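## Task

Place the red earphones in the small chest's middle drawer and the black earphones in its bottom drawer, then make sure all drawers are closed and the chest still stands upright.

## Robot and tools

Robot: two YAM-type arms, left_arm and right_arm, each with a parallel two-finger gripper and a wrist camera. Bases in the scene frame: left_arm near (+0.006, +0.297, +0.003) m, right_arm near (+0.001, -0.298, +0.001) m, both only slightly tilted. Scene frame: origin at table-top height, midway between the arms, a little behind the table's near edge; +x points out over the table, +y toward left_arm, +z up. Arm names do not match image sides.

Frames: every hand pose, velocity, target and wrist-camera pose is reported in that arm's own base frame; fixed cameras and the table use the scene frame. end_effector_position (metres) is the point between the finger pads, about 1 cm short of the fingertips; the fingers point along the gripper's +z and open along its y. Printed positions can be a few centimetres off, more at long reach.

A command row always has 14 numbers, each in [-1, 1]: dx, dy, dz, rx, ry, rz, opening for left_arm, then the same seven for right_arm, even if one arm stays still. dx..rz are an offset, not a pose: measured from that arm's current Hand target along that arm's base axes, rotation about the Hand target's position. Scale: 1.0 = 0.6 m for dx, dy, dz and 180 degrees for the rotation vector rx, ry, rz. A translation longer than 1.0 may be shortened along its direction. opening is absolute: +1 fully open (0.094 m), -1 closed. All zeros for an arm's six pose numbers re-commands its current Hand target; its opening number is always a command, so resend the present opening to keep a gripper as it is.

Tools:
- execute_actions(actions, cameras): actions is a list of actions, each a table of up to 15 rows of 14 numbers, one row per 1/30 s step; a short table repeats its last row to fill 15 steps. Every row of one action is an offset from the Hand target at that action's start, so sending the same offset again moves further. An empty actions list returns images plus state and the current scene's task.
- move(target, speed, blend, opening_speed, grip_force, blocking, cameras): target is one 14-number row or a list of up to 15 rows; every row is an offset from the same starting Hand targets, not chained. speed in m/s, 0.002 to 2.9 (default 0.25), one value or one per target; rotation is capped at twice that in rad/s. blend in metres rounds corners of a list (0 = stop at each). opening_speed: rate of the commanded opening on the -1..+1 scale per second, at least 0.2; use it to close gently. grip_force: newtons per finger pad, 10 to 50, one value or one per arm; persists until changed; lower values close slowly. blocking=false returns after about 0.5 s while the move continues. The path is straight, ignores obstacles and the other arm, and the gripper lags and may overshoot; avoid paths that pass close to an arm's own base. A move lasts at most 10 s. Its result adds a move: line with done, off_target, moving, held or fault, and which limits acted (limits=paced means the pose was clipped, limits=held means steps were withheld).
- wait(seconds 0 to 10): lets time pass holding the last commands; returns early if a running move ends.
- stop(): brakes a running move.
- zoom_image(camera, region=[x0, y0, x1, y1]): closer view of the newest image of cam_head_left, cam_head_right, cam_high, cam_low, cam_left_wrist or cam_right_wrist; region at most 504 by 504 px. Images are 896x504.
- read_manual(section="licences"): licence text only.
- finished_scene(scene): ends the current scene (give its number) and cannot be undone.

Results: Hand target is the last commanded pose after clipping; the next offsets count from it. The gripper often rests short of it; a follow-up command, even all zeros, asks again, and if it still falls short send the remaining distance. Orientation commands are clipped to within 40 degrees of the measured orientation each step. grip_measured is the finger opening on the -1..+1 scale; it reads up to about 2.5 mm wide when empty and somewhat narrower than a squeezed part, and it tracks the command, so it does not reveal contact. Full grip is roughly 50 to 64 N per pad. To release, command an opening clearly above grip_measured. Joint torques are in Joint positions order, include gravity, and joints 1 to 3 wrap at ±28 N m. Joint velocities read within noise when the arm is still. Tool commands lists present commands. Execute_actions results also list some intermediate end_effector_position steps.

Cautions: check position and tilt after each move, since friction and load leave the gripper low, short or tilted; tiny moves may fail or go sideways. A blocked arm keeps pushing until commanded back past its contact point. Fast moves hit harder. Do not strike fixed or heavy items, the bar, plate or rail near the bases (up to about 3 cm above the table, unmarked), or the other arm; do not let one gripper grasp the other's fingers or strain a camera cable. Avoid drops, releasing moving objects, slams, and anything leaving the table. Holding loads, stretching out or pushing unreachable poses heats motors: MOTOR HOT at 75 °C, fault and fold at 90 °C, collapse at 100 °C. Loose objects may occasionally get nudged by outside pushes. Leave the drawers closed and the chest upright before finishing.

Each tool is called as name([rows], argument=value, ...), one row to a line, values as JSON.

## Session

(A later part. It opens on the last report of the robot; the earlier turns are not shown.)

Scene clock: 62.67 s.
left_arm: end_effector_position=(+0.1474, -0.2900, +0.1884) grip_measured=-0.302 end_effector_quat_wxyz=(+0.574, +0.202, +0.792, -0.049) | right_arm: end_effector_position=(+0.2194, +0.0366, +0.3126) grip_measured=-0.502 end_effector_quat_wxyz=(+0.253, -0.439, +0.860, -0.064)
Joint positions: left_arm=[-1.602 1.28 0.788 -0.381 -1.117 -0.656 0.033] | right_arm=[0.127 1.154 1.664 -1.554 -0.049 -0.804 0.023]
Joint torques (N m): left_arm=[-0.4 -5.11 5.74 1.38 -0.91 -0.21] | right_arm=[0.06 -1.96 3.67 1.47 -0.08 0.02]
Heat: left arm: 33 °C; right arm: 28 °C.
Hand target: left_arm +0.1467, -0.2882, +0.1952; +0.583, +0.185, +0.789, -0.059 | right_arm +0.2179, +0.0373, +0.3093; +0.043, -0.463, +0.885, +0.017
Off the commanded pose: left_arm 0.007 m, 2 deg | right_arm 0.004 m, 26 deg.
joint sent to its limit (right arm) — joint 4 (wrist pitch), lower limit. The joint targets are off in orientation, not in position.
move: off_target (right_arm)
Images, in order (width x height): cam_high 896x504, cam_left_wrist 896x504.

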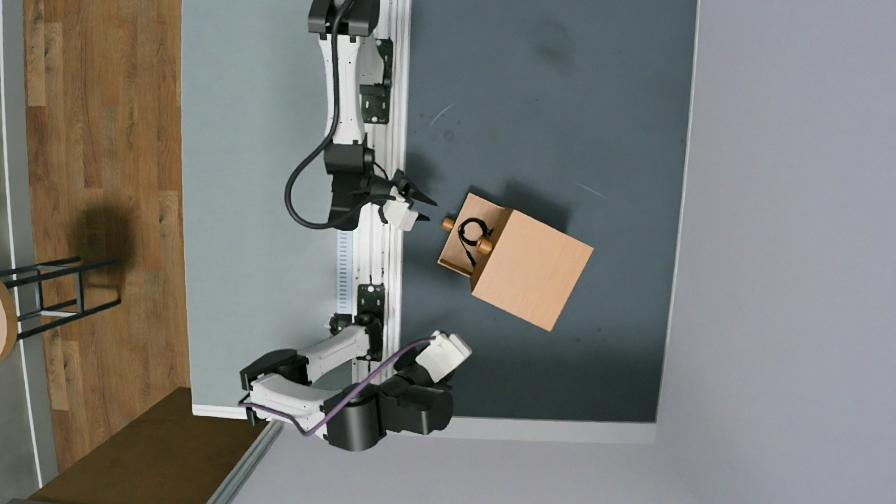

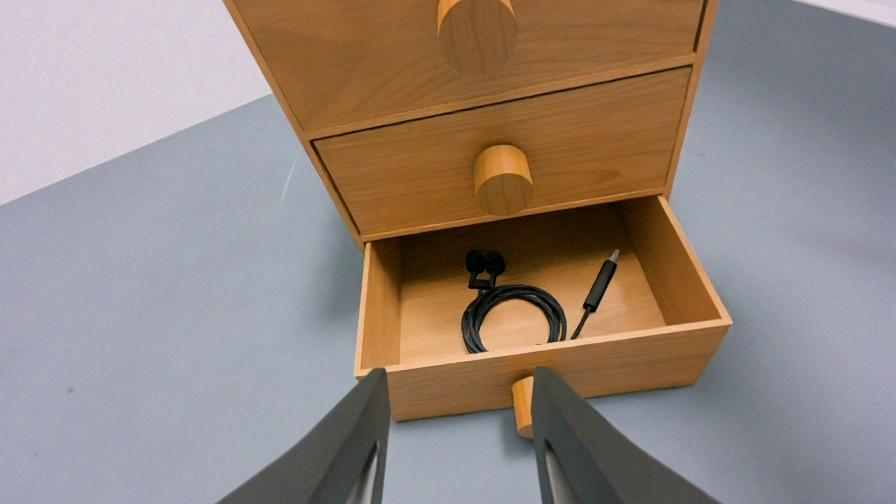

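move([
  [-0.011,-0.037,-0.158,0,0,0,-1,0,0,0,0,0,0,-0.5],
  [0.019,-0.043,-0.215,0,0,0,-1,0,0,0,0,0,0,-0.5],
  [0.2055,-0.13,-0.207,0,0,0,-1,0,0,0,0,0,0,-0.5],
], speed=[0.25,0.15,0.12], blend=[0.02,0,0], cameras=["cam_left_wrist","cam_high","cam_low"])

Scene clock: 66.23 s.
left_arm: end_effector_position=(+0.2591, -0.3480, +0.0542) grip_measured=-0.994 end_effector_quat_wxyz=(+0.568, +0.206, +0.797, -0.023) | right_arm: end_effector_position=(+0.2194, +0.0366, +0.3126) grip_measured=-0.502 end_effector_quat_wxyz=(+0.253, -0.439, +0.860, -0.064)
Joint positions: left_arm=[-1.24 1.919 0.725 0.62 -0.862 -0.245 0] | right_arm=[0.127 1.154 1.664 -1.554 -0.049 -0.804 0.023]
Joint torques (N m): left_arm=[1.96 -7.04 7.76 2.32 -0.05 0] | right_arm=[0.08 -1.98 3.67 1.48 -0.08 0.02]
Heat: left arm: 33 °C; right arm: 28 °C.
Hand target: left_arm +0.2701, -0.3661, +0.0711; +0.583, +0.185, +0.789, -0.059 | right_arm +0.2179, +0.0373, +0.3093; +0.043, -0.463, +0.885, +0.017
Off the commanded pose: left_arm 0.027 m, 5 deg | right_arm 0.004 m, 26 deg.
joint sent to its limit (right arm) — joint 4 (wrist pitch), lower limit. The joint targets are off in orientation, not in position.
move: off_target (left_arm, right_arm); blend cut to 0.0194 m at target 1
Images, in order (width x height): cam_high 896x504, cam_low 896x504, cam_left_wrist 896x504.

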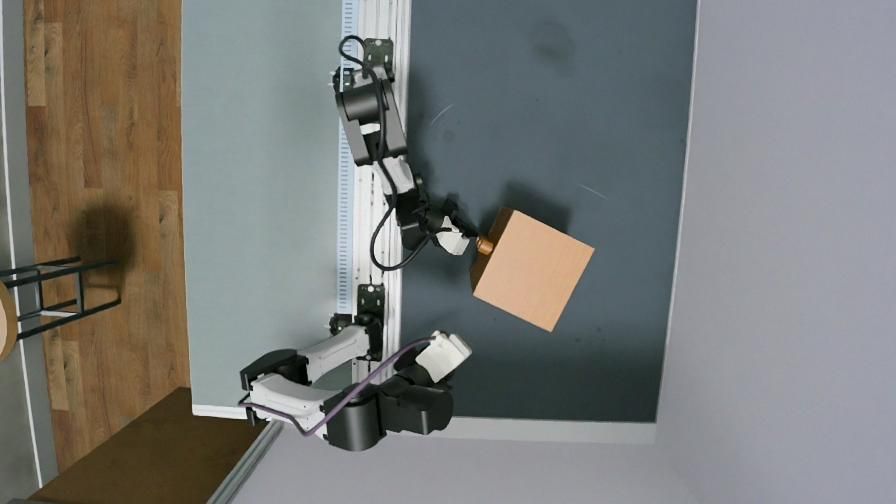

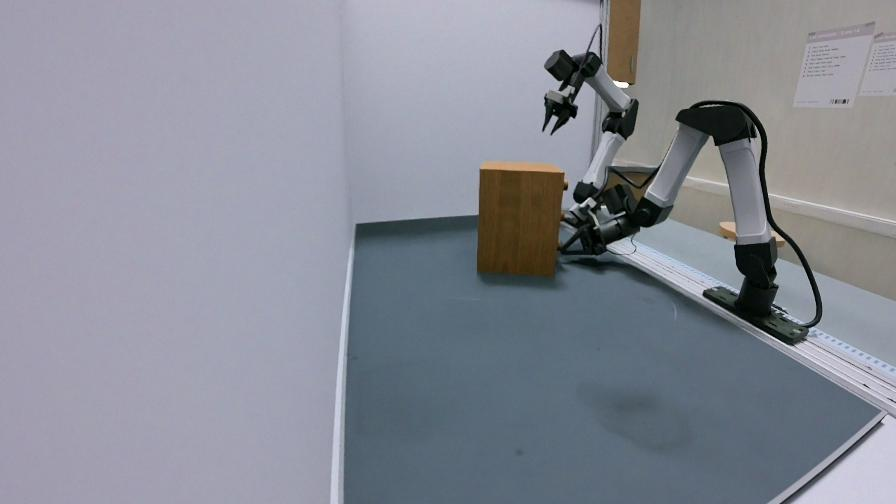

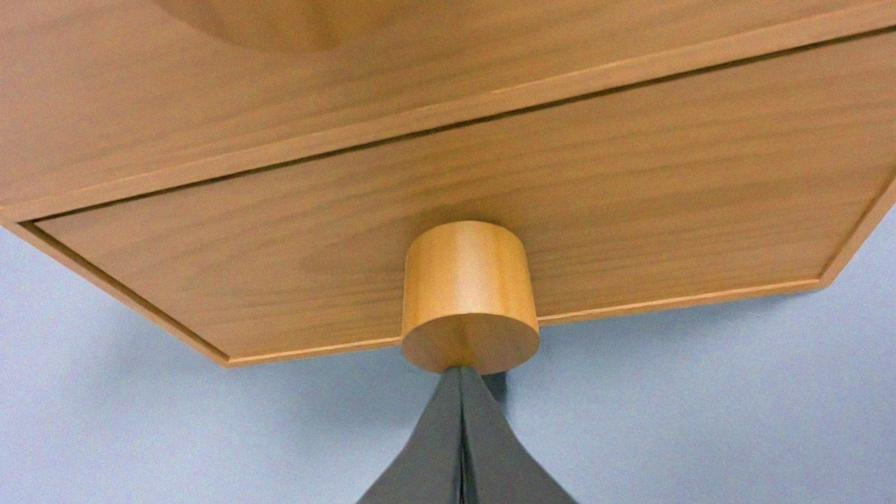

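Closed. Back off and check.

move([
  [-0.14,0.055,0.08,0,0,0,-1,0,0,0,0,0,0,-0.5],
], cameras=["cam_left_wrist"])

Scene clock: 67.90 s.
left_arm: end_effector_position=(+0.1869, -0.3315, +0.1065) grip_measured=-0.994 end_effector_quat_wxyz=(+0.574, +0.205, +0.792, -0.043) | right_arm: end_effector_position=(+0.2194, +0.0366, +0.3126) grip_measured=-0.502 end_effector_quat_wxyz=(+0.253, -0.439, +0.860, -0.064)
Joint positions: left_arm=[-1.457 1.618 0.669 0.25 -1.017 -0.441 0] | right_arm=[0.127 1.154 1.664 -1.554 -0.049 -0.804 0.023]
Joint torques (N m): left_arm=[-0.25 -8.03 5.46 1.62 -0.72 -0.16] | right_arm=[0.08 -1.96 3.66 1.47 -0.08 0.02]
Heat: left arm: 33 °C; right arm: 28 °C.
Hand target: left_arm +0.1860, -0.3330, +0.1191; +0.583, +0.185, +0.789, -0.059 | right_arm +0.2179, +0.0373, +0.3093; +0.043, -0.463, +0.885, +0.017
Off the commanded pose: left_arm 0.013 m, 3 deg | right_arm 0.004 m, 26 deg.
joint sent to its limit (right arm) — joint 4 (wrist pitch), lower limit. The joint targets are off in orientation, not in position.
move: off_target (left_arm, right_arm)
Images, in order (width x height): cam_left_wrist 896x504.

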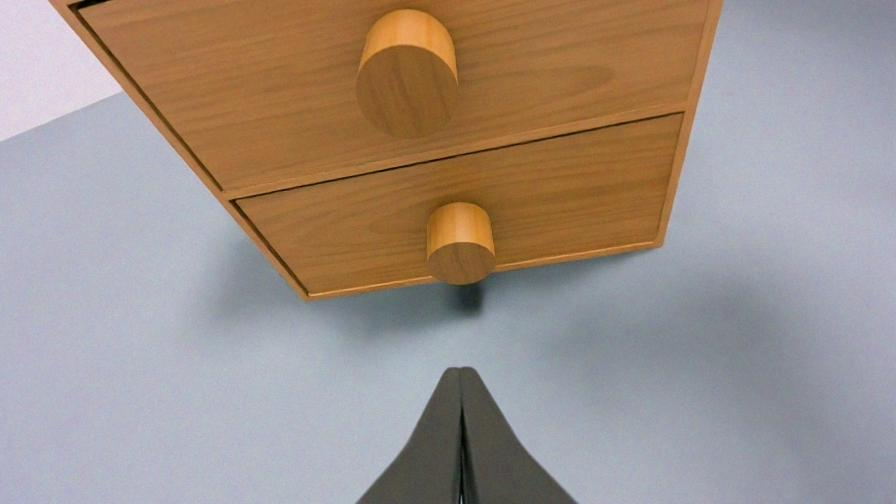

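finished_scene(scene=1)

The scene is finished: the task was done.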